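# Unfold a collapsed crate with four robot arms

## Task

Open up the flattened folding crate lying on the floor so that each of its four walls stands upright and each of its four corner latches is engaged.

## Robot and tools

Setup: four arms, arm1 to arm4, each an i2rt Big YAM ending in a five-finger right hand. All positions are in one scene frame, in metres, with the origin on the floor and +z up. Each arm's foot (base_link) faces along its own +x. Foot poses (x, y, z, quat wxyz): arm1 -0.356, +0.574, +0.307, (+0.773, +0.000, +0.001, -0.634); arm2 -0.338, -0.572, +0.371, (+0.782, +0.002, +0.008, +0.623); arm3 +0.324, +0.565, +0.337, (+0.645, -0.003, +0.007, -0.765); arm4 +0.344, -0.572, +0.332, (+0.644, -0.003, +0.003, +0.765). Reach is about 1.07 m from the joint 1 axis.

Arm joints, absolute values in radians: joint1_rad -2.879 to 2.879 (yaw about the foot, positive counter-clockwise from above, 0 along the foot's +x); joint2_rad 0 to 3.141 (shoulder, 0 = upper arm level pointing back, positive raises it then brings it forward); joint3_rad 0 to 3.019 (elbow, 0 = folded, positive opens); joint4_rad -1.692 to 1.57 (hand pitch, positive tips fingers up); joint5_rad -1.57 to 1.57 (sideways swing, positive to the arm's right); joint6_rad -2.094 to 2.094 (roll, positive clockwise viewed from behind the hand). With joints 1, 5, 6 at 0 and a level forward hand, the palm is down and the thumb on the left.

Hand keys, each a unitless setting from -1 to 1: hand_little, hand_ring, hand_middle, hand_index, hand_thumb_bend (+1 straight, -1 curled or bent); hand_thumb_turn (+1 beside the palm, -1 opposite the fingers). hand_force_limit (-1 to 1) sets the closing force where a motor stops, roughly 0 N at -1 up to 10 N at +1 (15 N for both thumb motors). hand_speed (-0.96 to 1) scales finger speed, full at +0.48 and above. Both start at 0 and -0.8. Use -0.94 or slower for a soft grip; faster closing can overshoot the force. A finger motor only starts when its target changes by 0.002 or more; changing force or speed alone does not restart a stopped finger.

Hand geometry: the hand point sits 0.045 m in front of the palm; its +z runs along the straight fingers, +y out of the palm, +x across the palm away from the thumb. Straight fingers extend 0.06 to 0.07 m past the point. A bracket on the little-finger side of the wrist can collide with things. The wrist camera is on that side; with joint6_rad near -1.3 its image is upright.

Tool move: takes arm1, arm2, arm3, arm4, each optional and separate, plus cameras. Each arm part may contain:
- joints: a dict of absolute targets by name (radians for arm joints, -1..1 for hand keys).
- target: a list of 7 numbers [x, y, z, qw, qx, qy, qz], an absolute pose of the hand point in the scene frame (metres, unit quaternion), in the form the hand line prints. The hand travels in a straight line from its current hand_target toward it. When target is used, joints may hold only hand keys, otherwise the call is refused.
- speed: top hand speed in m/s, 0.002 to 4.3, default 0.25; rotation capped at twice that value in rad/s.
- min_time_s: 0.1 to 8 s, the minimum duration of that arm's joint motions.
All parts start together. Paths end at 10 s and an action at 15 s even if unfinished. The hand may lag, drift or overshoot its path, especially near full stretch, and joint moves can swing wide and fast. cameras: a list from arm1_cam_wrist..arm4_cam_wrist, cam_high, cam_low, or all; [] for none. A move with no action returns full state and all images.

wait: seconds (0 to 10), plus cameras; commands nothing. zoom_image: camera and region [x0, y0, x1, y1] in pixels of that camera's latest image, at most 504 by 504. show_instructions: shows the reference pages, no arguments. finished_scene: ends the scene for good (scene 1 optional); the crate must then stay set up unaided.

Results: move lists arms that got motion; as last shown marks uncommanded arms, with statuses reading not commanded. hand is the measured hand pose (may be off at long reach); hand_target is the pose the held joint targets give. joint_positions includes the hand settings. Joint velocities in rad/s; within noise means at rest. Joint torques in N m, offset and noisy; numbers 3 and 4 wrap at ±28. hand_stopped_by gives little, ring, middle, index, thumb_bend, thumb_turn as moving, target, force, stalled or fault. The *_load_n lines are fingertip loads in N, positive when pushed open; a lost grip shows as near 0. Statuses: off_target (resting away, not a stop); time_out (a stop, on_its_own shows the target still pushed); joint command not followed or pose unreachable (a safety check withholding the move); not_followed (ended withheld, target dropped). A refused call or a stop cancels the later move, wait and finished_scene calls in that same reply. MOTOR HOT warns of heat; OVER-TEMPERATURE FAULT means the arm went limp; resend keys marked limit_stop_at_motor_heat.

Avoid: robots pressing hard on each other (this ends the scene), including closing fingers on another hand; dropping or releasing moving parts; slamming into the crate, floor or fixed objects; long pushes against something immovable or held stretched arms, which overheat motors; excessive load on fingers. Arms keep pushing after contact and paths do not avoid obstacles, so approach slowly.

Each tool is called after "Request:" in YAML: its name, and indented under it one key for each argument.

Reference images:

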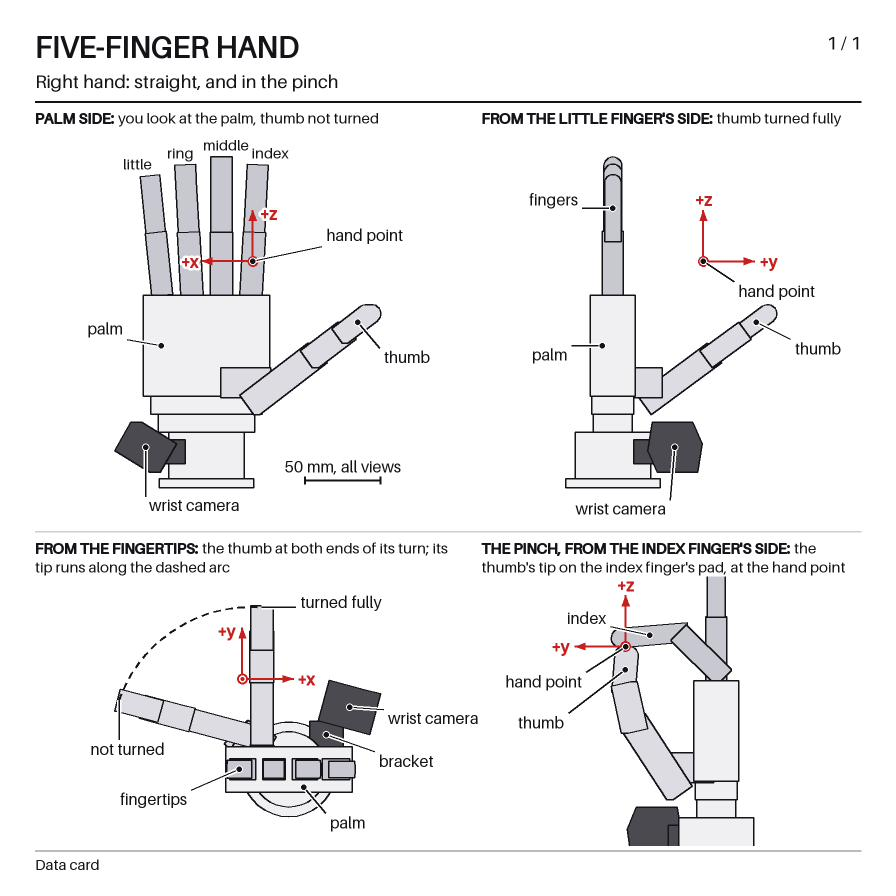

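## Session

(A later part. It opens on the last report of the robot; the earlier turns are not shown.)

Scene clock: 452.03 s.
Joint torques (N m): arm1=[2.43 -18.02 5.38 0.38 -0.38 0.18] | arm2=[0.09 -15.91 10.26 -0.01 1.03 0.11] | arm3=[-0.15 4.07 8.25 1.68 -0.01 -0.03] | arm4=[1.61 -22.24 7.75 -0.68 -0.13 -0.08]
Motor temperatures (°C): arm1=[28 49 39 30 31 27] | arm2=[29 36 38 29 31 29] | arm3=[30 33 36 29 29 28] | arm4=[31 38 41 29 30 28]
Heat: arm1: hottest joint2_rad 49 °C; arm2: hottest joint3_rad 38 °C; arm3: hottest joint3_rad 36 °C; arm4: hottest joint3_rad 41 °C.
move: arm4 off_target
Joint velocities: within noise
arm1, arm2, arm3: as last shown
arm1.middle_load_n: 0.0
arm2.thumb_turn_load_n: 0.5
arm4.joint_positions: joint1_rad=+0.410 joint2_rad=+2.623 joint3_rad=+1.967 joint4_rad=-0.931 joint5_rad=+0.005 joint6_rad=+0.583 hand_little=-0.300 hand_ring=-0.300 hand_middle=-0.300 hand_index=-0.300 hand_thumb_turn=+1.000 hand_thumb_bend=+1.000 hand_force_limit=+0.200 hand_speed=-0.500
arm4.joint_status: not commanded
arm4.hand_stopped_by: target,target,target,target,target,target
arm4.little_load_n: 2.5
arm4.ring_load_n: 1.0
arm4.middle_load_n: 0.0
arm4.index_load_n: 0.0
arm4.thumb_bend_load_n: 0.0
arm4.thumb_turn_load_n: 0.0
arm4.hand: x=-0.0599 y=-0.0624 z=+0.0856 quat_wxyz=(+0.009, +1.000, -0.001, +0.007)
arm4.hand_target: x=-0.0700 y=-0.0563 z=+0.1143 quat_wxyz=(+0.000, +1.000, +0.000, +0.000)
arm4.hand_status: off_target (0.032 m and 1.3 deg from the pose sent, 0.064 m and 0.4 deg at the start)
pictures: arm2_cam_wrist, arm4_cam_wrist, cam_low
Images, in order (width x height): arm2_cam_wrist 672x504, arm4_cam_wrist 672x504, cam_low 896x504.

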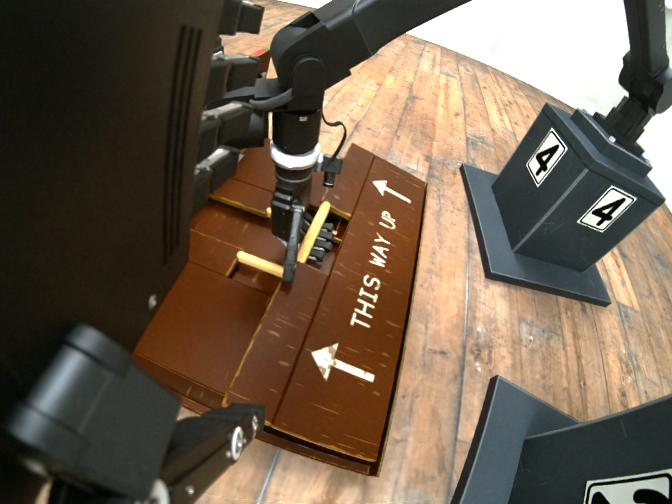

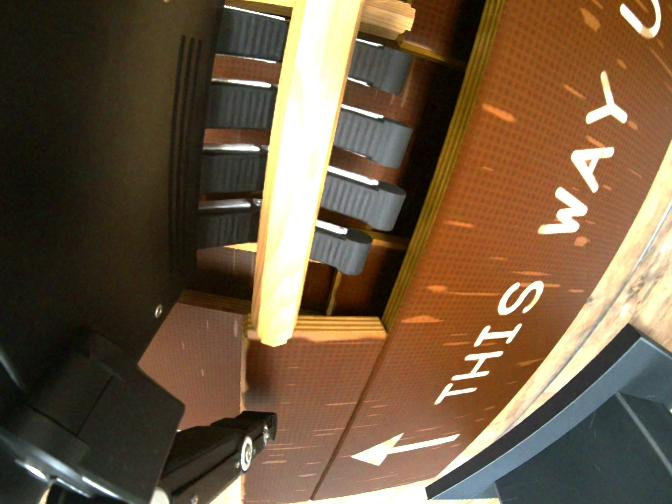

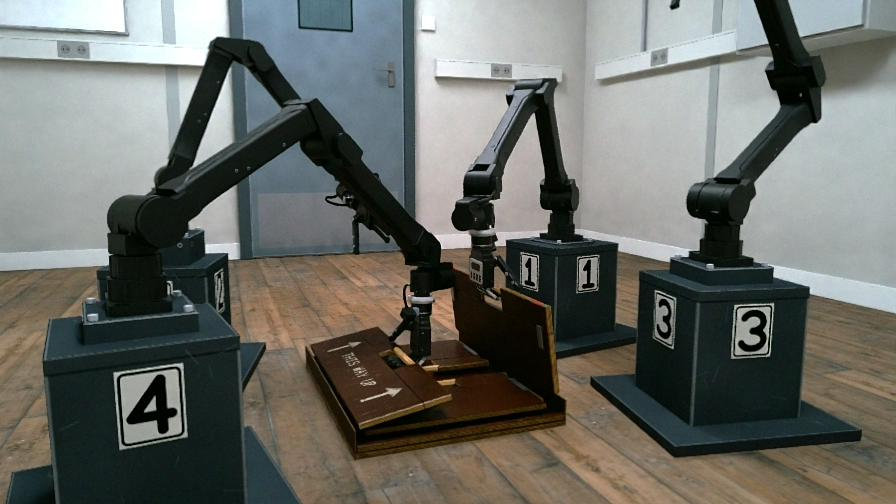

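Request:
move:
  arm4: {"target": [-0.070, -0.060, 0.145, 0, 1, 0, 0], "speed": 0.08}

Request:
move:
  arm4: {"target": [-0.070, -0.076, 0.18, 0, 1, 0, 0], "speed": 0.08}

Request:
move:
  arm4: {"target": [-0.070, -0.10, 0.213, 0, 1, 0, 0], "speed": 0.08}
  cameras: ["arm4_cam_wrist", "arm2_cam_wrist", "cam_low", "cam_high"]

Scene clock: 459.83 s.
Joint torques (N m): arm1=[2.43 -18.08 5.38 0.36 -0.36 0.18] | arm2=[-0.73 -15.38 10.19 0.03 1.03 0.1] | arm3=[-0.15 4.31 8.27 1.72 0.03 0.01] | arm4=[1.55 -22.36 8.1 -0.66 -0.12 -0.05]
Motor temperatures (°C): arm1=[28 49 39 30 31 27] | arm2=[29 36 38 29 31 29] | arm3=[30 33 36 29 29 28] | arm4=[31 38 40 29 30 28]
Heat: arm1: hottest joint2_rad 49 °C; arm2: hottest joint3_rad 38 °C; arm3: hottest joint3_rad 36 °C; arm4: hottest joint3_rad 40 °C.
move: arm4 off_target
Joint velocities: within noise
arm1, arm2: as last shown
arm2.thumb_bend_load_n: -0.5
arm2.thumb_turn_load_n: 0.0
arm3.joint_positions: joint1_rad=+0.411 joint2_rad=+0.600 joint3_rad=+1.501 joint4_rad=-1.172 joint5_rad=+0.099 joint6_rad=-1.182 hand_little=+1.000 hand_ring=+1.000 hand_middle=+1.000 hand_index=+1.000 hand_thumb_turn=+1.000 hand_thumb_bend=+1.000 hand_force_limit=+0.000 hand_speed=-0.800
arm3.joint_status: not commanded
arm3.hand_stopped_by: target,target,target,target,target,target
arm3.little_load_n: 0.0
arm3.ring_load_n: 0.0
arm3.middle_load_n: 0.0
arm3.index_load_n: 0.0
arm3.thumb_bend_load_n: 0.0
arm3.thumb_turn_load_n: 0.0
arm3.hand: x=+0.3238 y=+0.3289 z=+0.9150 quat_wxyz=(+0.312, +0.501, -0.621, +0.516)
arm3.hand_target: x=+0.3233 y=+0.3312 z=+0.9234 quat_wxyz=(+0.315, +0.497, -0.617, +0.523)
arm3.hand_status: not commanded
arm4.joint_positions: joint1_rad=+0.414 joint2_rad=+2.565 joint3_rad=+1.932 joint4_rad=-0.958 joint5_rad=+0.005 joint6_rad=+0.583 hand_little=-0.300 hand_ring=-0.300 hand_middle=-0.300 hand_index=-0.300 hand_thumb_turn=+1.000 hand_thumb_bend=+1.000 hand_force_limit=+0.200 hand_speed=-0.500
arm4.joint_status: not commanded
arm4.hand_stopped_by: target,target,target,target,target,target
arm4.little_load_n: 2.0
arm4.ring_load_n: 1.0
arm4.middle_load_n: 0.0
arm4.index_load_n: 0.0
arm4.thumb_bend_load_n: 0.0
arm4.thumb_turn_load_n: 0.0
arm4.hand: x=-0.0595 y=-0.0674 z=+0.1131 quat_wxyz=(+0.011, +1.000, +0.001, +0.008)
arm4.hand_target: x=-0.0699 y=-0.0602 z=+0.1443 quat_wxyz=(+0.000, +1.000, +0.000, +0.000)
arm4.hand_status: off_target (0.034 m and 1.6 deg from the pose sent, 0.060 m and 1.3 deg at the start)
pictures: none

Scene clock: 460.90 s.
Joint torques (N m): arm1=[2.37 -18.14 5.38 0.35 -0.37 0.19] | arm2=[-0.97 -15.44 10.24 -0.24 1.06 0.11] | arm3=[-0.26 3.96 8.32 1.76 0.04 -0.01] | arm4=[1.61 -21.89 8.23 -0.61 -0.12 0]
Motor temperatures (°C): arm1=[28 49 39 30 31 27] | arm2=[29 36 38 29 31 29] | arm3=[30 33 36 29 29 28] | arm4=[31 38 40 29 30 28]
Heat: arm1: hottest joint2_rad 49 °C; arm2: hottest joint3_rad 38 °C; arm3: hottest joint3_rad 36 °C; arm4: hottest joint3_rad 40 °C.
move: arm4 off_target
Joint velocities: within noise
arm1, arm2, arm3: as last shown
arm2.thumb_bend_load_n: 0.0
arm4.joint_positions: joint1_rad=+0.426 joint2_rad=+2.475 joint3_rad=+1.854 joint4_rad=-0.973 joint5_rad=+0.004 joint6_rad=+0.591 hand_little=-0.300 hand_ring=-0.300 hand_middle=-0.300 hand_index=-0.300 hand_thumb_turn=+1.000 hand_thumb_bend=+1.000 hand_force_limit=+0.200 hand_speed=-0.500
arm4.joint_status: not commanded
arm4.hand_stopped_by: target,target,target,target,target,target
arm4.little_load_n: 2.5
arm4.ring_load_n: 1.0
arm4.middle_load_n: 0.0
arm4.index_load_n: 0.0
arm4.thumb_bend_load_n: 0.0
arm4.thumb_turn_load_n: -0.5
arm4.hand: x=-0.0591 y=-0.0825 z=+0.1487 quat_wxyz=(+0.012, +1.000, +0.003, +0.009)
arm4.hand_target: x=-0.0698 y=-0.0763 z=+0.1793 quat_wxyz=(+0.000, +1.000, +0.000, +0.000)
arm4.hand_status: off_target (0.034 m and 1.8 deg from the pose sent, 0.068 m and 1.6 deg at the start)
pictures: none

Scene clock: 462.00 s.
Joint torques (N m): arm1=[2.43 -17.96 5.35 0.36 -0.37 0.19] | arm2=[-0.97 -15.62 10.35 -0.12 1.04 0.11] | arm3=[-0.03 3.96 8.39 1.78 0.02 -0.02] | arm4=[1.73 -21.19 8.39 -0.54 -0.11 0.05]
Motor temperatures (°C): arm1=[28 49 39 30 31 27] | arm2=[29 36 38 29 31 29] | arm3=[30 33 36 29 29 28] | arm4=[31 38 40 29 30 28]
Heat: arm1: hottest joint2_rad 49 °C; arm2: hottest joint3_rad 38 °C; arm3: hottest joint3_rad 36 °C; arm4: hottest joint3_rad 40 °C.
move: arm4 off_target
Joint velocities: within noise
arm1.joint_positions: joint1_rad=+0.518 joint2_rad=+2.032 joint3_rad=+1.386 joint4_rad=-0.949 joint5_rad=+0.007 joint6_rad=+0.715 hand_little=-0.299 hand_ring=-0.300 hand_middle=-0.300 hand_index=-0.300 hand_thumb_turn=+1.000 hand_thumb_bend=+1.000 hand_force_limit=+0.000 hand_speed=-0.500
arm1.joint_status: not commanded
arm1.hand_stopped_by: target,target,target,target,target,target
arm1.little_load_n: 0.0
arm1.ring_load_n: 0.0
arm1.middle_load_n: 0.0
arm1.index_load_n: 0.5
arm1.thumb_bend_load_n: 0.0
arm1.thumb_turn_load_n: 0.0
arm1.hand: x=+0.0334 y=+0.2186 z=+0.2483 quat_wxyz=(+0.011, +0.000, -1.000, -0.007)
arm1.hand_target: x=+0.0447 y=+0.2251 z=+0.2598 quat_wxyz=(+0.000, +0.000, -1.000, +0.000)
arm1.hand_status: not commanded
arm2, arm3: as last shown
arm4.joint_positions: joint1_rad=+0.446 joint2_rad=+2.377 joint3_rad=+1.758 joint4_rad=-0.979 joint5_rad=+0.004 joint6_rad=+0.607 hand_little=-0.300 hand_ring=-0.300 hand_middle=-0.300 hand_index=-0.300 hand_thumb_turn=+1.000 hand_thumb_bend=+1.000 hand_force_limit=+0.200 hand_speed=-0.500
arm4.joint_status: not commanded
arm4.hand_stopped_by: target,target,target,target,target,target
arm4.little_load_n: 3.0
arm4.ring_load_n: 1.0
arm4.middle_load_n: 0.0
arm4.index_load_n: 0.0
arm4.thumb_bend_load_n: 0.0
arm4.thumb_turn_load_n: -0.5
arm4.hand: x=-0.0584 y=-0.1063 z=+0.1818 quat_wxyz=(+0.014, +1.000, +0.005, +0.010)
arm4.hand_target: x=-0.0697 y=-0.1005 z=+0.2123 quat_wxyz=(+0.000, +1.000, +0.000, +0.000)
arm4.hand_status: off_target (0.034 m and 2.1 deg from the pose sent, 0.068 m and 1.8 deg at the start)
pictures: arm2_cam_wrist, arm4_cam_wrist, cam_high, cam_low
Images, in order (width x height): arm2_cam_wrist 672x504, arm4_cam_wrist 672x504, cam_high 896x504, cam_low 896x504.

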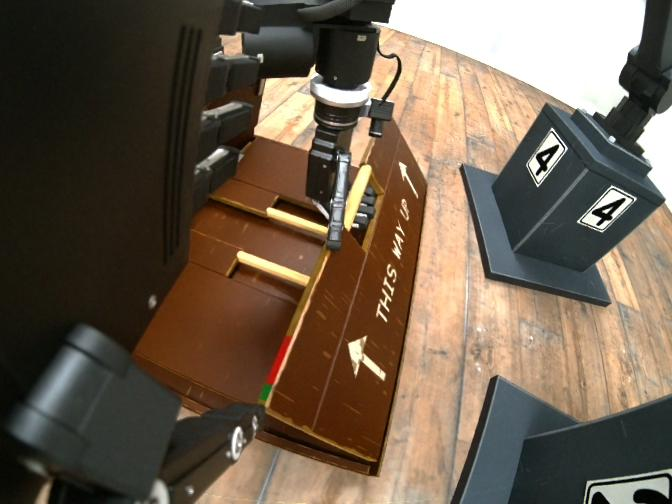

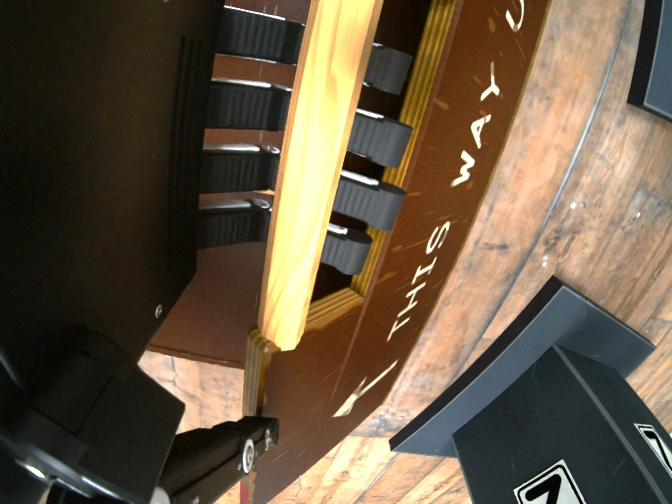

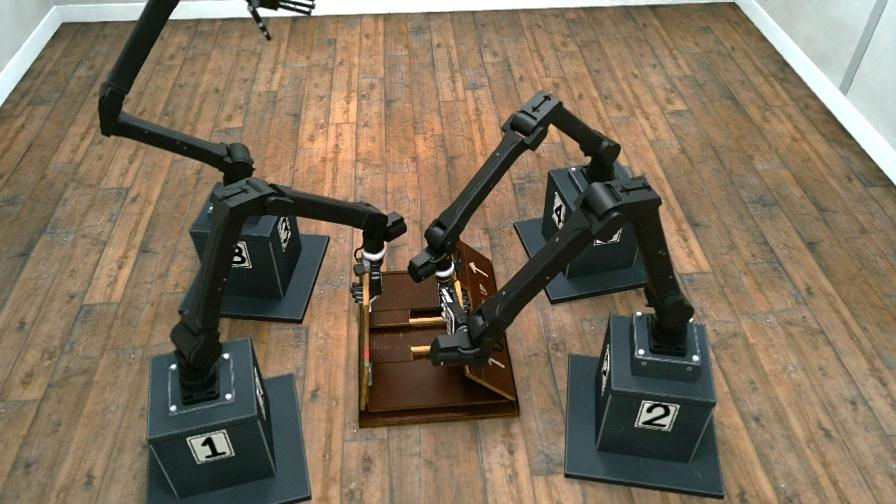

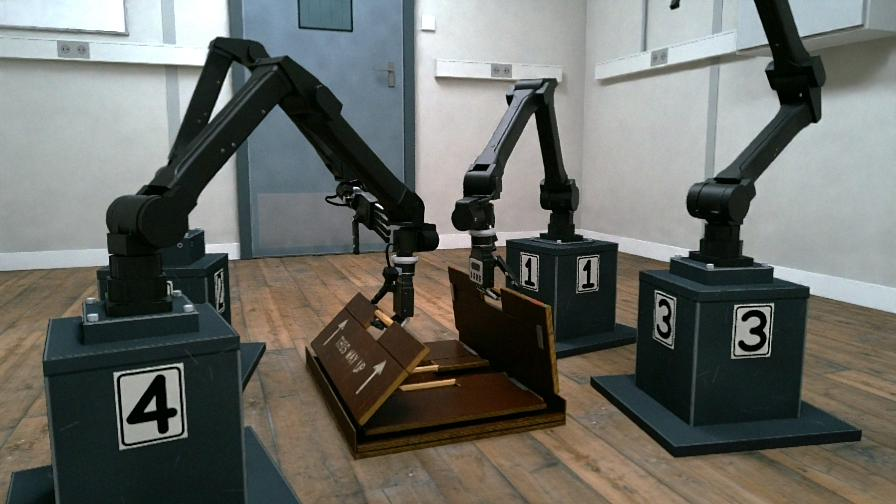

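Request:
move:
  arm4: {"target": [-0.070, -0.138, 0.238, 0, 1, 0, 0], "speed": 0.08}

Request:
move:
  arm4: {"target": [-0.070, -0.18, 0.255, 0, 1, 0, 0], "speed": 0.08}

Request:
move:
  arm4: {"target": [-0.070, -0.215, 0.26, 0, 1, 0, 0], "speed": 0.08}
  cameras: ["arm4_cam_wrist", "arm2_cam_wrist", "cam_low", "cam_high"]

Scene clock: 466.73 s.
Joint torques (N m): arm1=[2.43 -18.08 5.35 0.36 -0.36 0.19] | arm2=[-0.97 -14.92 10.37 -0.09 1.06 0.11] | arm3=[-0.26 4.31 8.36 1.81 0.01 0] | arm4=[1.85 -19.72 8.09 0.09 -0.07 0.23]
Motor temperatures (°C): arm1=[28 49 39 30 31 27] | arm2=[29 36 39 29 31 29] | arm3=[30 33 36 29 29 28] | arm4=[31 39 40 29 30 28]
Heat: arm1: hottest joint2_rad 49 °C; arm2: hottest joint3_rad 39 °C; arm3: hottest joint3_rad 36 °C; arm4: hottest joint3_rad 40 °C.
move: arm4 off_target
Joint velocities: within noise
arm1, arm3: as last shown
arm1.little_load_n: 0.5
arm1.index_load_n: 0.0
arm1.thumb_bend_load_n: -0.5
arm2.joint_positions: joint1_rad=+0.396 joint2_rad=+1.948 joint3_rad=+1.099 joint4_rad=-0.487 joint5_rad=+1.254 joint6_rad=-0.029 hand_little=+1.000 hand_ring=+1.000 hand_middle=+1.000 hand_index=+1.000 hand_thumb_turn=+1.000 hand_thumb_bend=+1.000 hand_force_limit=+0.000 hand_speed=-0.800
arm2.joint_status: not commanded
arm2.hand_stopped_by: target,target,target,target,target,target
arm2.little_load_n: 0.0
arm2.ring_load_n: -0.5
arm2.middle_load_n: 0.0
arm2.index_load_n: 0.0
arm2.thumb_bend_load_n: 0.0
arm2.thumb_turn_load_n: 0.0
arm2.hand: x=-0.2422 y=-0.0934 z=+0.3656 quat_wxyz=(-0.133, +0.812, +0.013, +0.568)
arm2.hand_target: x=-0.2401 y=-0.0785 z=+0.3702 quat_wxyz=(-0.141, +0.812, -0.002, +0.566)
arm2.hand_status: not commanded
arm4.joint_positions: joint1_rad=+0.481 joint2_rad=+2.264 joint3_rad=+1.633 joint4_rad=-0.974 joint5_rad=+0.003 joint6_rad=+0.622 hand_little=-0.299 hand_ring=-0.300 hand_middle=-0.300 hand_index=-0.300 hand_thumb_turn=+1.000 hand_thumb_bend=+1.000 hand_force_limit=+0.200 hand_speed=-0.500
arm4.joint_status: not commanded
arm4.hand_stopped_by: target,target,target,target,target,target
arm4.little_load_n: 4.0
arm4.ring_load_n: 2.0
arm4.middle_load_n: 0.0
arm4.index_load_n: 0.0
arm4.thumb_bend_load_n: 0.0
arm4.thumb_turn_load_n: -2.0
arm4.hand: x=-0.0568 y=-0.1443 z=+0.2135 quat_wxyz=(+0.017, +1.000, +0.015, +0.012)
arm4.hand_target: x=-0.0698 y=-0.1383 z=+0.2379 quat_wxyz=(+0.000, +1.000, +0.000, +0.000)
arm4.hand_status: off_target (0.029 m and 2.9 deg from the pose sent, 0.066 m and 2.1 deg at the start)
pictures: none

Scene clock: 467.87 s.
Joint torques (N m): arm1=[2.26 -18.14 5.37 0.36 -0.36 0.18] | arm2=[-0.56 -15.91 10.24 -0.08 1.03 0.12] | arm3=[0.15 4.48 8.34 1.7 0.03 0] | arm4=[1.73 -18.55 8.01 0.1 -0.07 0.35]
Motor temperatures (°C): arm1=[28 49 39 30 31 27] | arm2=[29 36 39 29 31 29] | arm3=[30 33 36 29 29 28] | arm4=[31 39 40 29 30 28]
Heat: arm1: hottest joint2_rad 49 °C; arm2: hottest joint3_rad 39 °C; arm3: hottest joint3_rad 36 °C; arm4: hottest joint3_rad 40 °C.
move: arm4 off_target
Joint velocities: within noise
arm1, arm2, arm3: as last shown
arm1.ring_load_n: 0.5
arm1.thumb_bend_load_n: 0.0
arm2.ring_load_n: 0.0
arm2.index_load_n: 0.5
arm4.joint_positions: joint1_rad=+0.524 joint2_rad=+2.167 joint3_rad=+1.505 joint4_rad=-0.945 joint5_rad=+0.002 joint6_rad=+0.653 hand_little=-0.299 hand_ring=-0.300 hand_middle=-0.300 hand_index=-0.300 hand_thumb_turn=+1.000 hand_thumb_bend=+1.000 hand_force_limit=+0.200 hand_speed=-0.500
arm4.joint_status: not commanded
arm4.hand_stopped_by: target,target,target,target,target,target
arm4.little_load_n: 4.5
arm4.ring_load_n: 2.5
arm4.middle_load_n: 0.5
arm4.index_load_n: 0.0
arm4.thumb_bend_load_n: 0.0
arm4.thumb_turn_load_n: -3.5
arm4.hand: x=-0.0558 y=-0.1867 z=+0.2319 quat_wxyz=(+0.018, +1.000, +0.021, +0.013)
arm4.hand_target: x=-0.0696 y=-0.1804 z=+0.2549 quat_wxyz=(+0.001, +1.000, +0.001, +0.000)
arm4.hand_status: off_target (0.028 m and 3.5 deg from the pose sent, 0.056 m and 2.9 deg at the start)
pictures: none

Scene clock: 468.90 s.
Joint torques (N m): arm1=[2.43 -18.2 5.39 0.38 -0.37 0.19] | arm2=[-0.62 -15.27 10.25 0.01 1.07 0.09] | arm3=[-0.32 4.25 8.23 1.69 0.04 -0.02] | arm4=[1.67 -16.91 7.95 0.27 -0.01 0.27]
Motor temperatures (°C): arm1=[28 49 39 30 31 27] | arm2=[29 36 39 29 31 29] | arm3=[30 33 36 28 29 28] | arm4=[31 39 40 29 30 28]
Heat: arm1: hottest joint2_rad 49 °C; arm2: hottest joint3_rad 39 °C; arm3: hottest joint3_rad 36 °C; arm4: hottest joint3_rad 40 °C.
move: arm4 off_target
Joint velocities: within noise
arm1, arm2, arm3: as last shown
arm1.ring_load_n: 0.0
arm2.index_load_n: 0.0
arm4.joint_positions: joint1_rad=+0.565 joint2_rad=+2.103 joint3_rad=+1.406 joint4_rad=-0.915 joint5_rad=+0.002 joint6_rad=+0.699 hand_little=-0.299 hand_ring=-0.300 hand_middle=-0.300 hand_index=-0.300 hand_thumb_turn=+1.000 hand_thumb_bend=+1.000 hand_force_limit=+0.200 hand_speed=-0.500
arm4.joint_status: not commanded
arm4.hand_stopped_by: target,target,target,target,target,target
arm4.little_load_n: 4.0
arm4.ring_load_n: 1.0
arm4.middle_load_n: 0.0
arm4.index_load_n: 0.0
arm4.thumb_bend_load_n: 0.5
arm4.thumb_turn_load_n: -3.0
arm4.hand: x=-0.0557 y=-0.2223 z=+0.2388 quat_wxyz=(+0.019, +1.000, +0.018, +0.015)
arm4.hand_target: x=-0.0697 y=-0.2154 z=+0.2600 quat_wxyz=(+0.001, +1.000, +0.001, -0.001)
arm4.hand_status: off_target (0.027 m and 3.4 deg from the pose sent, 0.042 m and 3.5 deg at the start)
pictures: arm2_cam_wrist, arm4_cam_wrist, cam_high, cam_low
Images, in order (width x height): arm2_cam_wrist 672x504, arm4_cam_wrist 672x504, cam_high 896x504, cam_low 896x504.

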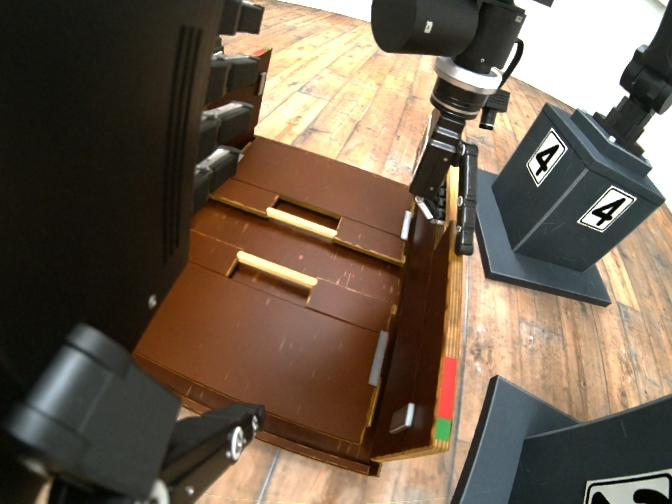

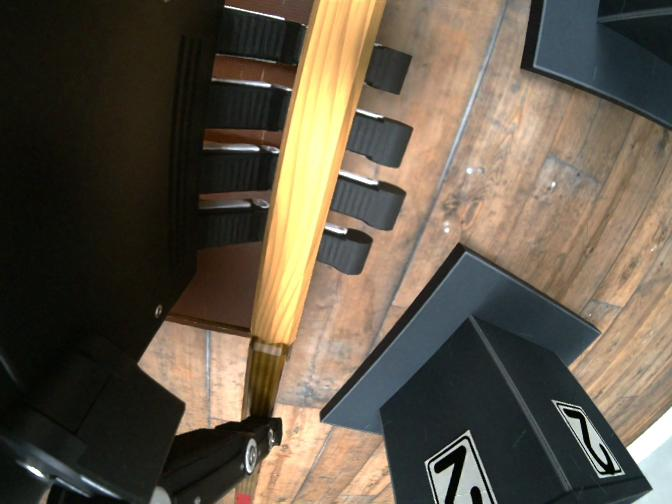

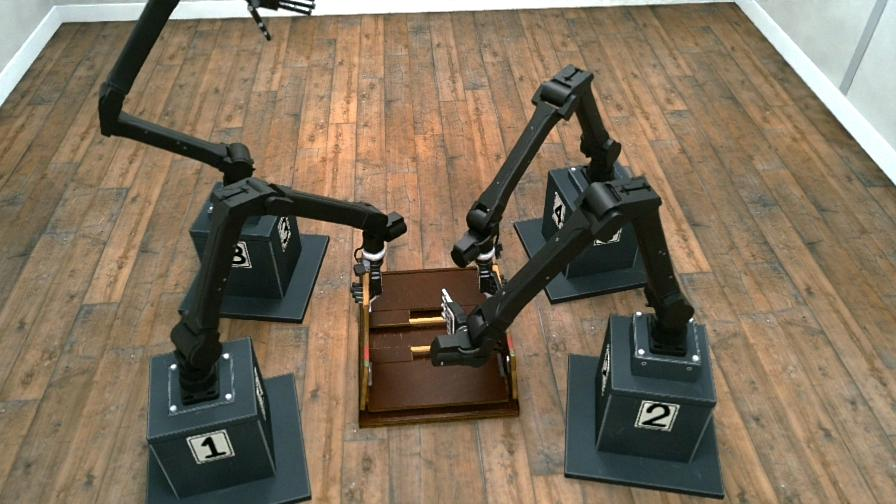

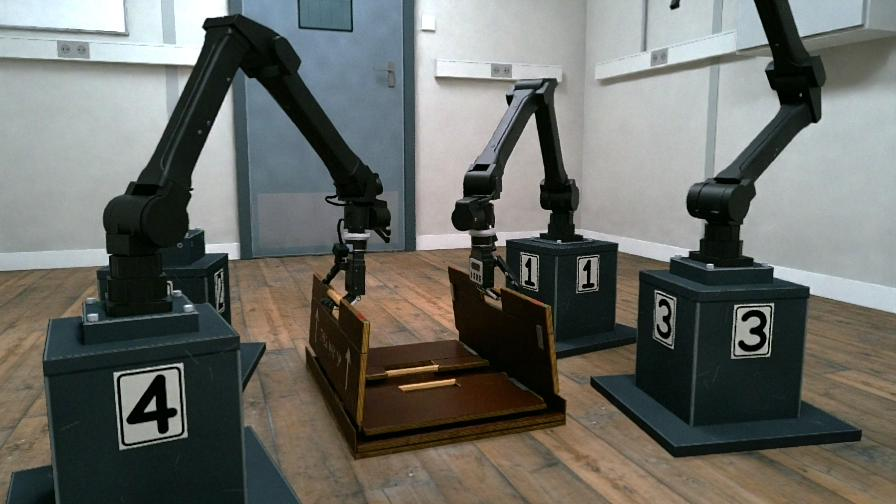

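Request:
move:
  cameras: ["cam_high", "cam_low", "arm2_cam_wrist", "arm3_cam_wrist"]

Scene clock: 495.17 s.
Joint torques (N m): arm1=[2.37 -17.96 5.37 0.36 -0.36 0.19] | arm2=[-1.14 -15.15 10.22 -0.09 1.05 0.1] | arm3=[-0.32 3.9 8.28 1.72 0.06 -0.02] | arm4=[1.79 -17.38 7.95 0.28 -0.02 0.28]
Motor temperatures (°C): arm1=[28 49 38 30 31 27] | arm2=[29 36 39 29 31 29] | arm3=[30 33 36 28 29 28] | arm4=[31 39 39 28 30 28]
Heat: arm1: hottest joint2_rad 49 °C; arm2: hottest joint3_rad 39 °C; arm3: hottest joint3_rad 36 °C; arm4: hottest joint2_rad 39 °C.
Joint velocities: within noise
arm1.joint_positions: joint1_rad=+0.518 joint2_rad=+2.032 joint3_rad=+1.386 joint4_rad=-0.949 joint5_rad=+0.007 joint6_rad=+0.715 hand_little=-0.299 hand_ring=-0.300 hand_middle=-0.300 hand_index=-0.300 hand_thumb_turn=+1.000 hand_thumb_bend=+1.000 hand_force_limit=+0.000 hand_speed=-0.500
arm1.joint_status: not commanded
arm1.hand_stopped_by: target,target,target,target,target,target
arm1.little_load_n: 0.5
arm1.ring_load_n: 0.5
arm1.middle_load_n: 0.0
arm1.index_load_n: 0.0
arm1.thumb_bend_load_n: 0.0
arm1.thumb_turn_load_n: 0.0
arm1.hand: x=+0.0334 y=+0.2186 z=+0.2483 quat_wxyz=(+0.011, +0.000, -1.000, -0.007) (m; scene frame)
arm1.hand_target: x=+0.0447 y=+0.2251 z=+0.2598 quat_wxyz=(+0.000, +0.000, -1.000, +0.000) (m; scene frame)
arm1.hand_status: not commanded
arm2.joint_positions: joint1_rad=+0.396 joint2_rad=+1.948 joint3_rad=+1.099 joint4_rad=-0.487 joint5_rad=+1.254 joint6_rad=-0.029 hand_little=+1.000 hand_ring=+1.000 hand_middle=+1.000 hand_index=+1.000 hand_thumb_turn=+1.000 hand_thumb_bend=+1.000 hand_force_limit=+0.000 hand_speed=-0.800
arm2.joint_status: not commanded
arm2.hand_stopped_by: target,target,target,target,target,target
arm2.little_load_n: 0.0
arm2.ring_load_n: 0.0
arm2.middle_load_n: 0.0
arm2.index_load_n: 0.0
arm2.thumb_bend_load_n: 0.0
arm2.thumb_turn_load_n: 0.0
arm2.hand: x=-0.2422 y=-0.0934 z=+0.3656 quat_wxyz=(-0.133, +0.812, +0.013, +0.568) (m; scene frame)
arm2.hand_target: x=-0.2401 y=-0.0785 z=+0.3702 quat_wxyz=(-0.141, +0.812, -0.002, +0.566) (m; scene frame)
arm2.hand_status: not commanded
arm3.joint_positions: joint1_rad=+0.411 joint2_rad=+0.600 joint3_rad=+1.501 joint4_rad=-1.172 joint5_rad=+0.099 joint6_rad=-1.182 hand_little=+1.000 hand_ring=+1.000 hand_middle=+1.000 hand_index=+1.000 hand_thumb_turn=+1.000 hand_thumb_bend=+1.000 hand_force_limit=+0.000 hand_speed=-0.800
arm3.joint_status: not commanded
arm3.hand_stopped_by: target,target,target,target,target,target
arm3.little_load_n: 0.0
arm3.ring_load_n: 0.0
arm3.middle_load_n: 0.0
arm3.index_load_n: 0.0
arm3.thumb_bend_load_n: 0.0
arm3.thumb_turn_load_n: 0.0
arm3.hand: x=+0.3238 y=+0.3289 z=+0.9150 quat_wxyz=(+0.312, +0.501, -0.621, +0.516) (m; scene frame)
arm3.hand_target: x=+0.3233 y=+0.3312 z=+0.9234 quat_wxyz=(+0.315, +0.497, -0.617, +0.523) (m; scene frame)
arm3.hand_status: not commanded
arm4.joint_positions: joint1_rad=+0.565 joint2_rad=+2.103 joint3_rad=+1.406 joint4_rad=-0.915 joint5_rad=+0.002 joint6_rad=+0.701 hand_little=-0.299 hand_ring=-0.300 hand_middle=-0.300 hand_index=-0.300 hand_thumb_turn=+1.000 hand_thumb_bend=+1.000 hand_force_limit=+0.200 hand_speed=-0.500
arm4.joint_status: not commanded
arm4.hand_stopped_by: target,target,target,target,target,target
arm4.little_load_n: 4.0
arm4.ring_load_n: 1.0
arm4.middle_load_n: 0.0
arm4.index_load_n: 0.0
arm4.thumb_bend_load_n: 0.0
arm4.thumb_turn_load_n: -3.0
arm4.hand: x=-0.0558 y=-0.2223 z=+0.2388 quat_wxyz=(+0.019, +1.000, +0.017, +0.015) (m; scene frame)
arm4.hand_target: x=-0.0698 y=-0.2153 z=+0.2600 quat_wxyz=(+0.001, +1.000, +0.000, -0.001) (m; scene frame)
arm4.hand_status: off_target (0.027 m and 3.4 deg from the pose sent, 0.042 m and 3.5 deg at the start)
pictures: arm2_cam_wrist, arm3_cam_wrist, cam_high, cam_low
Images, in order (width x height): arm2_cam_wrist 672x504, arm3_cam_wrist 672x504, cam_high 896x504, cam_low 896x504.

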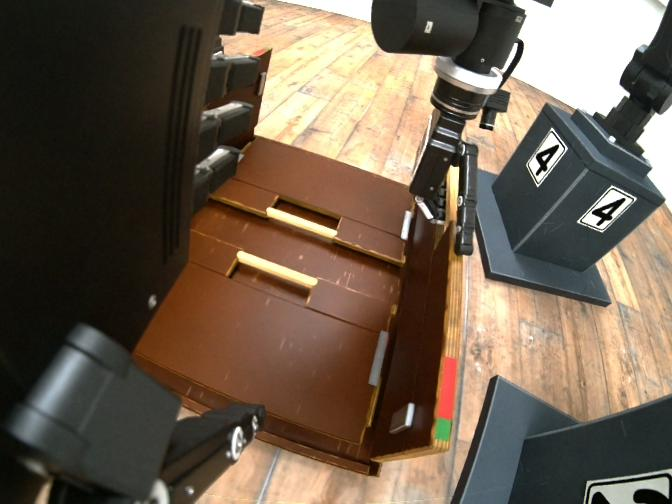

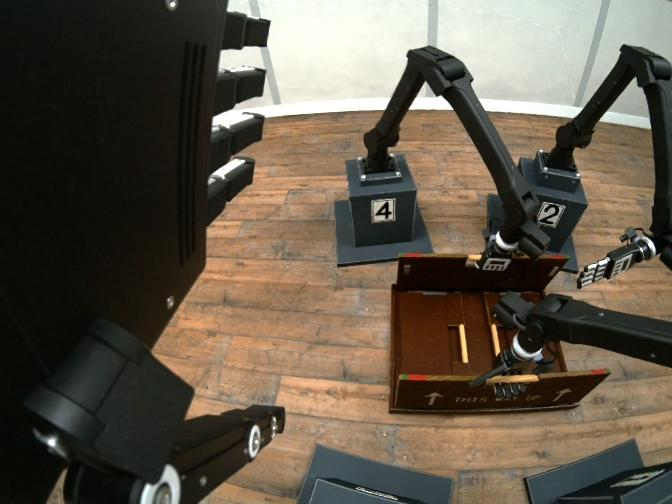

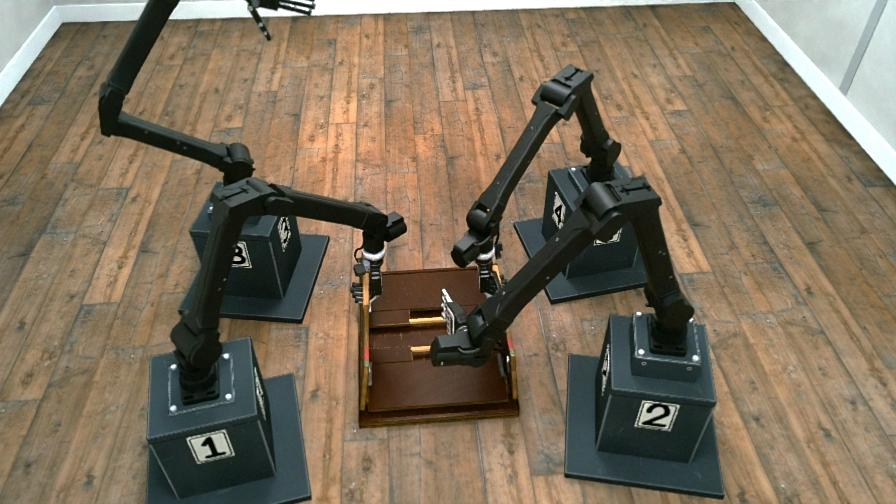

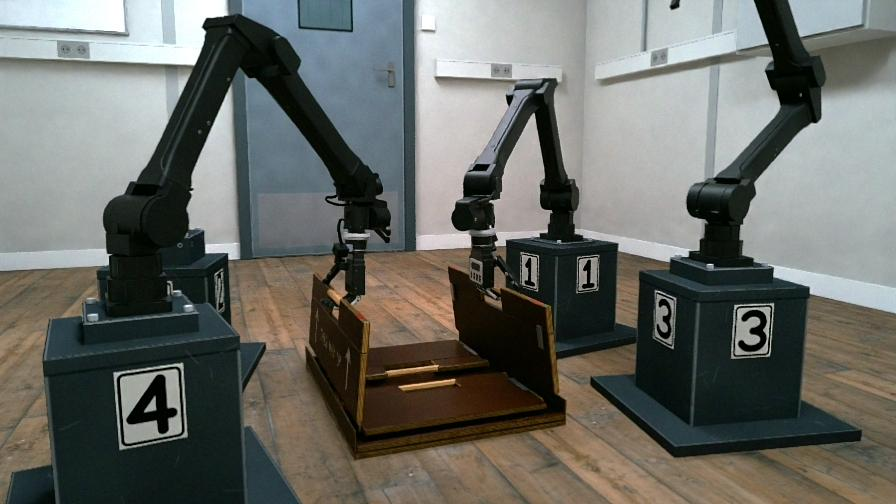

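Request:
move:
  arm3: {"target": [0.15, 0.08, 0.55, 0, 0.7071, 0.7071, 0], "speed": 0.25, "joints": {"hand_speed": 0.3}}
  cameras: ["cam_high", "cam_low", "arm3_cam_wrist"]

Request:
move:
  arm3: {"target": [0.078, -0.045, 0.35, 0, 0.7071, 0.7071, 0], "speed": 0.2}
  cameras: ["cam_high", "cam_low", "arm3_cam_wrist", "arm2_cam_wrist"]

Scene clock: 513.23 s.
Joint torques (N m): arm1=[2.37 -18.14 5.38 0.38 -0.37 0.18] | arm2=[-0.79 -15.38 10.19 -0.17 1.08 0.12] | arm3=[-0.15 -15.38 8.28 0.05 0.11 -0.08] | arm4=[1.79 -17.32 7.95 0.27 -0.01 0.29]
Motor temperatures (°C): arm1=[28 49 38 30 31 27] | arm2=[29 36 39 29 31 29] | arm3=[30 33 37 28 29 28] | arm4=[31 39 38 28 30 28]
Heat: arm1: hottest joint2_rad 49 °C; arm2: hottest joint3_rad 39 °C; arm3: hottest joint3_rad 37 °C; arm4: hottest joint2_rad 39 °C.
move: arm3 not_followed
Joint velocities: within noise
arm1.joint_positions: joint1_rad=+0.518 joint2_rad=+2.032 joint3_rad=+1.386 joint4_rad=-0.949 joint5_rad=+0.007 joint6_rad=+0.715 hand_little=-0.299 hand_ring=-0.300 hand_middle=-0.300 hand_index=-0.300 hand_thumb_turn=+1.000 hand_thumb_bend=+1.000 hand_force_limit=+0.000 hand_speed=-0.500
arm1.joint_status: not commanded
arm1.hand_stopped_by: target,target,target,target,target,target
arm1.little_load_n: 0.5
arm1.ring_load_n: 0.0
arm1.middle_load_n: 0.0
arm1.index_load_n: 0.5
arm1.thumb_bend_load_n: 0.0
arm1.thumb_turn_load_n: 0.0
arm1.hand: x=+0.0334 y=+0.2186 z=+0.2483 quat_wxyz=(+0.011, +0.000, -1.000, -0.007)
arm1.hand_target: x=+0.0447 y=+0.2251 z=+0.2598 quat_wxyz=(+0.000, +0.000, -1.000, +0.000)
arm1.hand_status: not commanded
arm2, arm4: as last shown
arm3.joint_positions: joint1_rad=-0.286 joint2_rad=+1.619 joint3_rad=+1.568 joint4_rad=-1.491 joint5_rad=+0.030 joint6_rad=+0.989 hand_little=+1.000 hand_ring=+1.000 hand_middle=+1.000 hand_index=+1.000 hand_thumb_turn=+1.000 hand_thumb_bend=+1.000 hand_force_limit=+0.000 hand_speed=+0.300
arm3.joint_status: all done
arm3.hand_stopped_by: target,target,target,target,target,target
arm3.little_load_n: 0.0
arm3.ring_load_n: 0.0
arm3.middle_load_n: 0.0
arm3.index_load_n: 0.0
arm3.thumb_bend_load_n: 0.0
arm3.thumb_turn_load_n: 0.0
arm3.on_its_own: joint1_rad is held at -0.282, not at its first target +0.411; joint2_rad is held at +1.606, not at its first target +0.599; joint4_rad is held at -1.490, not at its first target -1.167; joint5_rad is held at +0.033, not at its first target +0.099; joint6_rad is held at +0.980, not at its first target -1.182
arm3.hand: x=+0.1658 y=+0.0977 z=+0.5517 quat_wxyz=(+0.018, -0.661, -0.750, +0.020)
arm3.hand_target: x=+0.1682 y=+0.0987 z=+0.5567 quat_wxyz=(+0.017, -0.656, -0.754, +0.026)
arm3.hand_status: not_followed (0.024 m and 7.8 deg from the pose sent, 0.475 m and 170.3 deg at the start)
pictures: arm3_cam_wrist, cam_high, cam_low
pose unreachable (arm3 arm): on one or more control steps of this call this arm could not follow its commanded pose, so it was not sent that pose on those steps. On the call's last step it was still not sent that pose. It may still have moved: this result reports where it is.
cause: moving toward the commanded pose would bring a part of the arm too close to another arm (this arm's hand and a part of the arm1 arm, at the place that arm is still heading or pushing toward).
Images, in order (width x height): arm3_cam_wrist 672x504, cam_high 896x504, cam_low 896x504.

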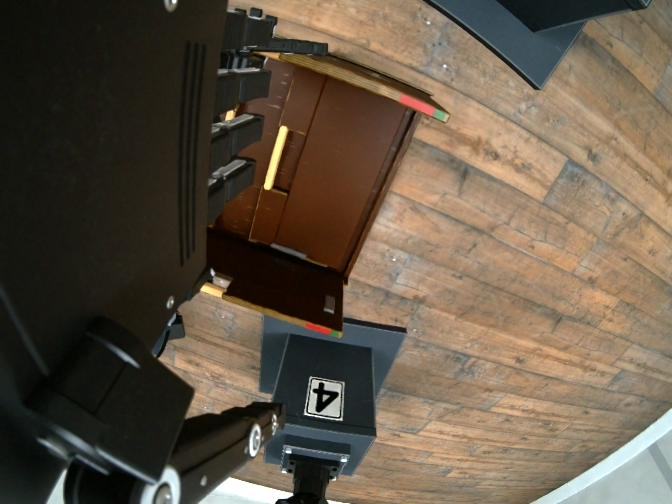

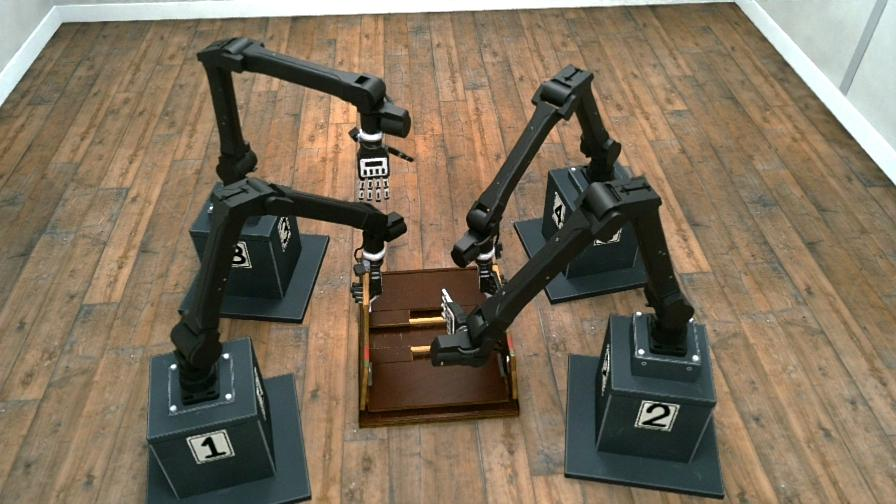

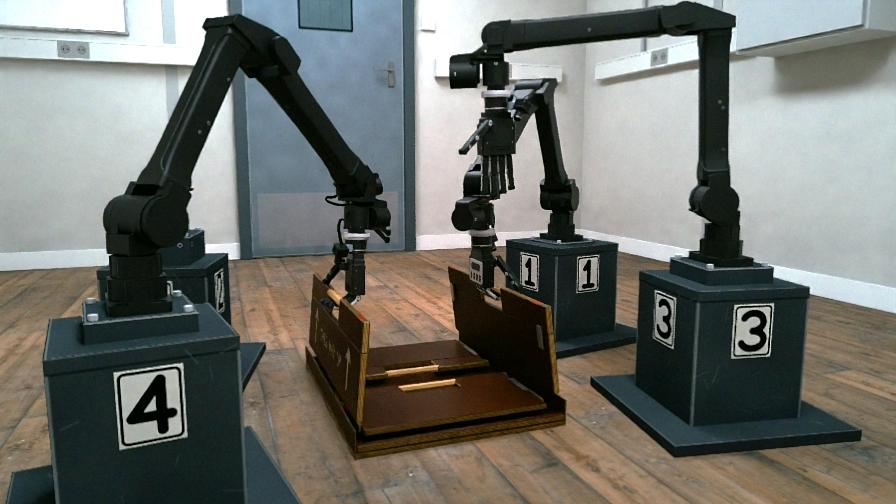

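Scene clock: 515.13 s.
Joint torques (N m): arm1=[2.49 -17.96 5.35 0.39 -0.37 0.18] | arm2=[-0.85 -15.68 10.26 -0.23 1.04 0.1] | arm3=[-0.79 -14.39 8.43 0.03 0 0.03] | arm4=[1.73 -17.38 7.97 0.29 -0.01 0.28]
Motor temperatures (°C): arm1=[28 49 38 30 31 27] | arm2=[29 36 40 29 31 29] | arm3=[30 33 37 28 29 28] | arm4=[31 39 38 28 30 28]
Heat: arm1: hottest joint2_rad 49 °C; arm2: hottest joint3_rad 40 °C; arm3: hottest joint3_rad 37 °C; arm4: hottest joint2_rad 39 °C.
move: arm3 not_followed
Joint velocities: within noise
arm1.joint_positions: joint1_rad=+0.518 joint2_rad=+2.032 joint3_rad=+1.386 joint4_rad=-0.949 joint5_rad=+0.007 joint6_rad=+0.715 hand_little=-0.299 hand_ring=-0.300 hand_middle=-0.300 hand_index=-0.300 hand_thumb_turn=+1.000 hand_thumb_bend=+1.000 hand_force_limit=+0.000 hand_speed=-0.500
arm1.joint_status: not commanded
arm1.hand_stopped_by: target,target,target,target,target,target
arm1.little_load_n: 0.5
arm1.ring_load_n: 0.0
arm1.middle_load_n: 0.0
arm1.index_load_n: 0.0
arm1.thumb_bend_load_n: -0.5
arm1.thumb_turn_load_n: 0.0
arm1.hand: x=+0.0334 y=+0.2186 z=+0.2483 quat_wxyz=(+0.011, +0.000, -1.000, -0.007)
arm1.hand_target: x=+0.0447 y=+0.2251 z=+0.2598 quat_wxyz=(+0.000, +0.000, -1.000, +0.000)
arm1.hand_status: not commanded
arm2, arm4: as last shown
arm2.index_load_n: -0.5
arm3.joint_positions: joint1_rad=-0.286 joint2_rad=+1.619 joint3_rad=+1.568 joint4_rad=-1.486 joint5_rad=+0.030 joint6_rad=+0.989 hand_little=+1.000 hand_ring=+1.000 hand_middle=+1.000 hand_index=+1.000 hand_thumb_turn=+1.000 hand_thumb_bend=+1.000 hand_force_limit=+0.000 hand_speed=+0.300
arm3.joint_status: not commanded
arm3.hand_stopped_by: target,target,target,target,target,target
arm3.little_load_n: 0.0
arm3.ring_load_n: 0.0
arm3.middle_load_n: 0.0
arm3.index_load_n: 0.0
arm3.thumb_bend_load_n: 0.0
arm3.thumb_turn_load_n: 0.0
arm3.on_its_own: joint1_rad is held at -0.286, not at its first target +0.411; joint2_rad is held at +1.618, not at its first target +0.599; joint4_rad is held at -1.486, not at its first target -1.167; joint5_rad is held at +0.030, not at its first target +0.099; joint6_rad is held at +0.989, not at its first target -1.182
arm3.hand: x=+0.1652 y=+0.0965 z=+0.5518 quat_wxyz=(+0.017, -0.661, -0.750, +0.022)
arm3.hand_target: x=+0.1652 y=+0.0965 z=+0.5518 quat_wxyz=(+0.017, -0.661, -0.750, +0.022)
arm3.hand_status: not_followed (0.261 m and 7.9 deg from the pose sent, 0.262 m and 7.8 deg at the start; pose on its path clipped on 26 of 43 steps)
pictures: arm2_cam_wrist, arm3_cam_wrist, cam_high, cam_low
pose unreachable (arm3 arm): on one or more control steps of this call this arm could not follow its commanded pose, so it was not sent that pose on those steps. On the call's last step it was still not sent that pose. It may still have moved: this result reports where it is.
cause: moving toward the commanded pose would bring a part of the arm too close to another arm (this arm's hand and a part of the arm1 arm, at the place that arm is still heading or pushing toward).
Images, in order (width x height): arm2_cam_wrist 672x504, arm3_cam_wrist 672x504, cam_high 896x504, cam_low 896x504.

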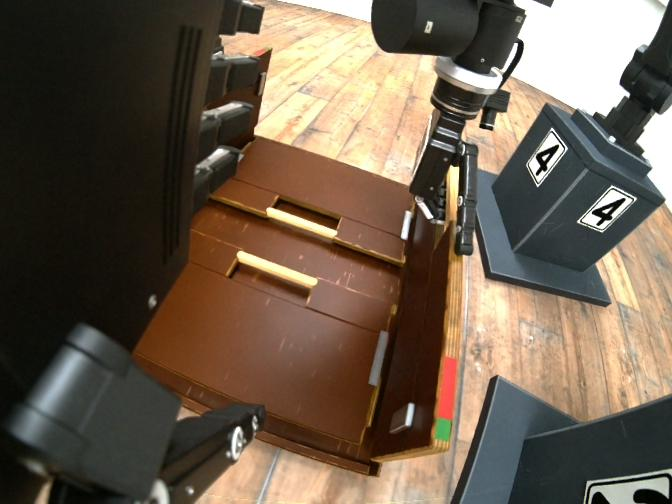

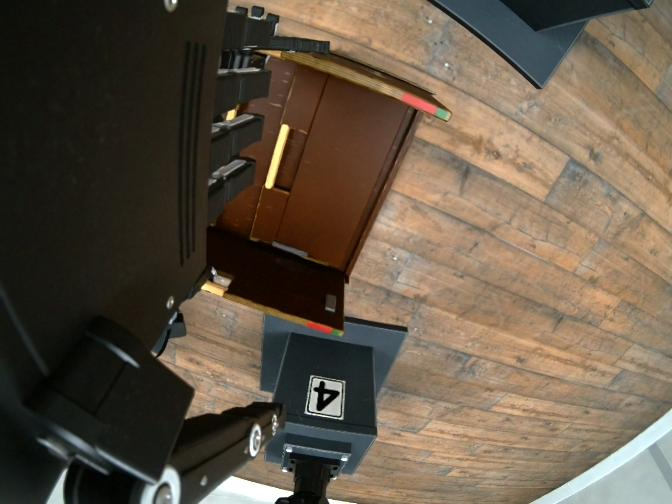

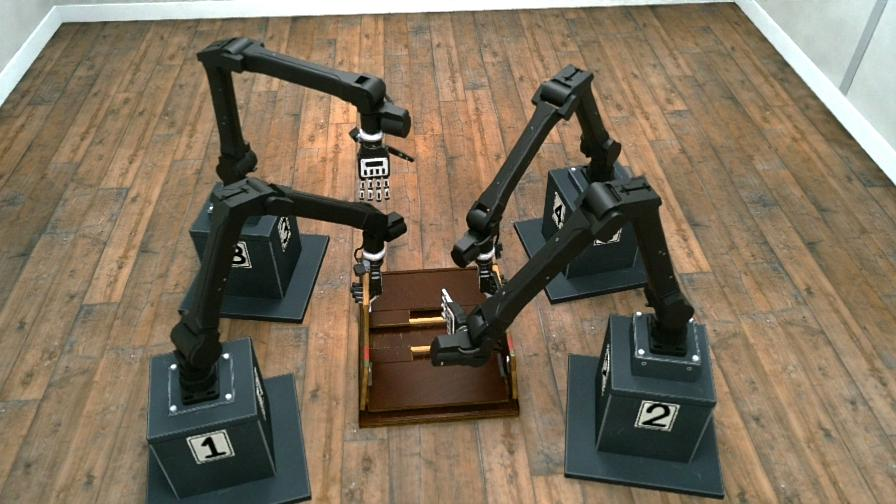

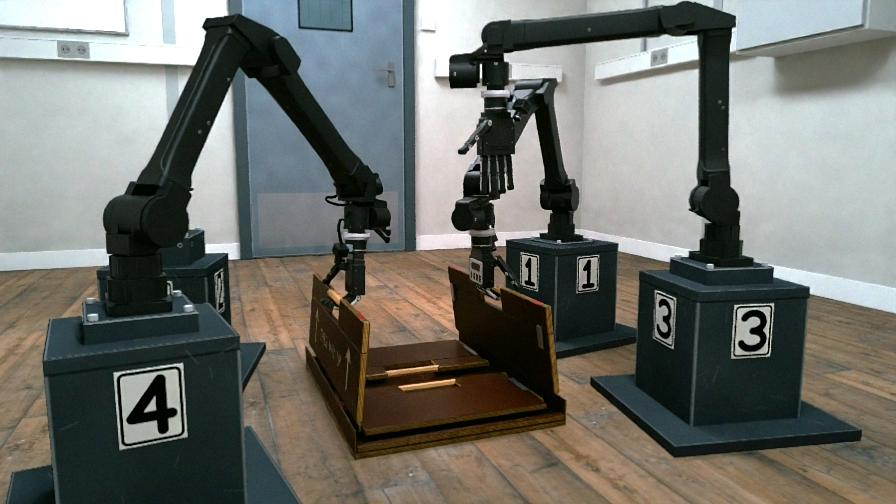

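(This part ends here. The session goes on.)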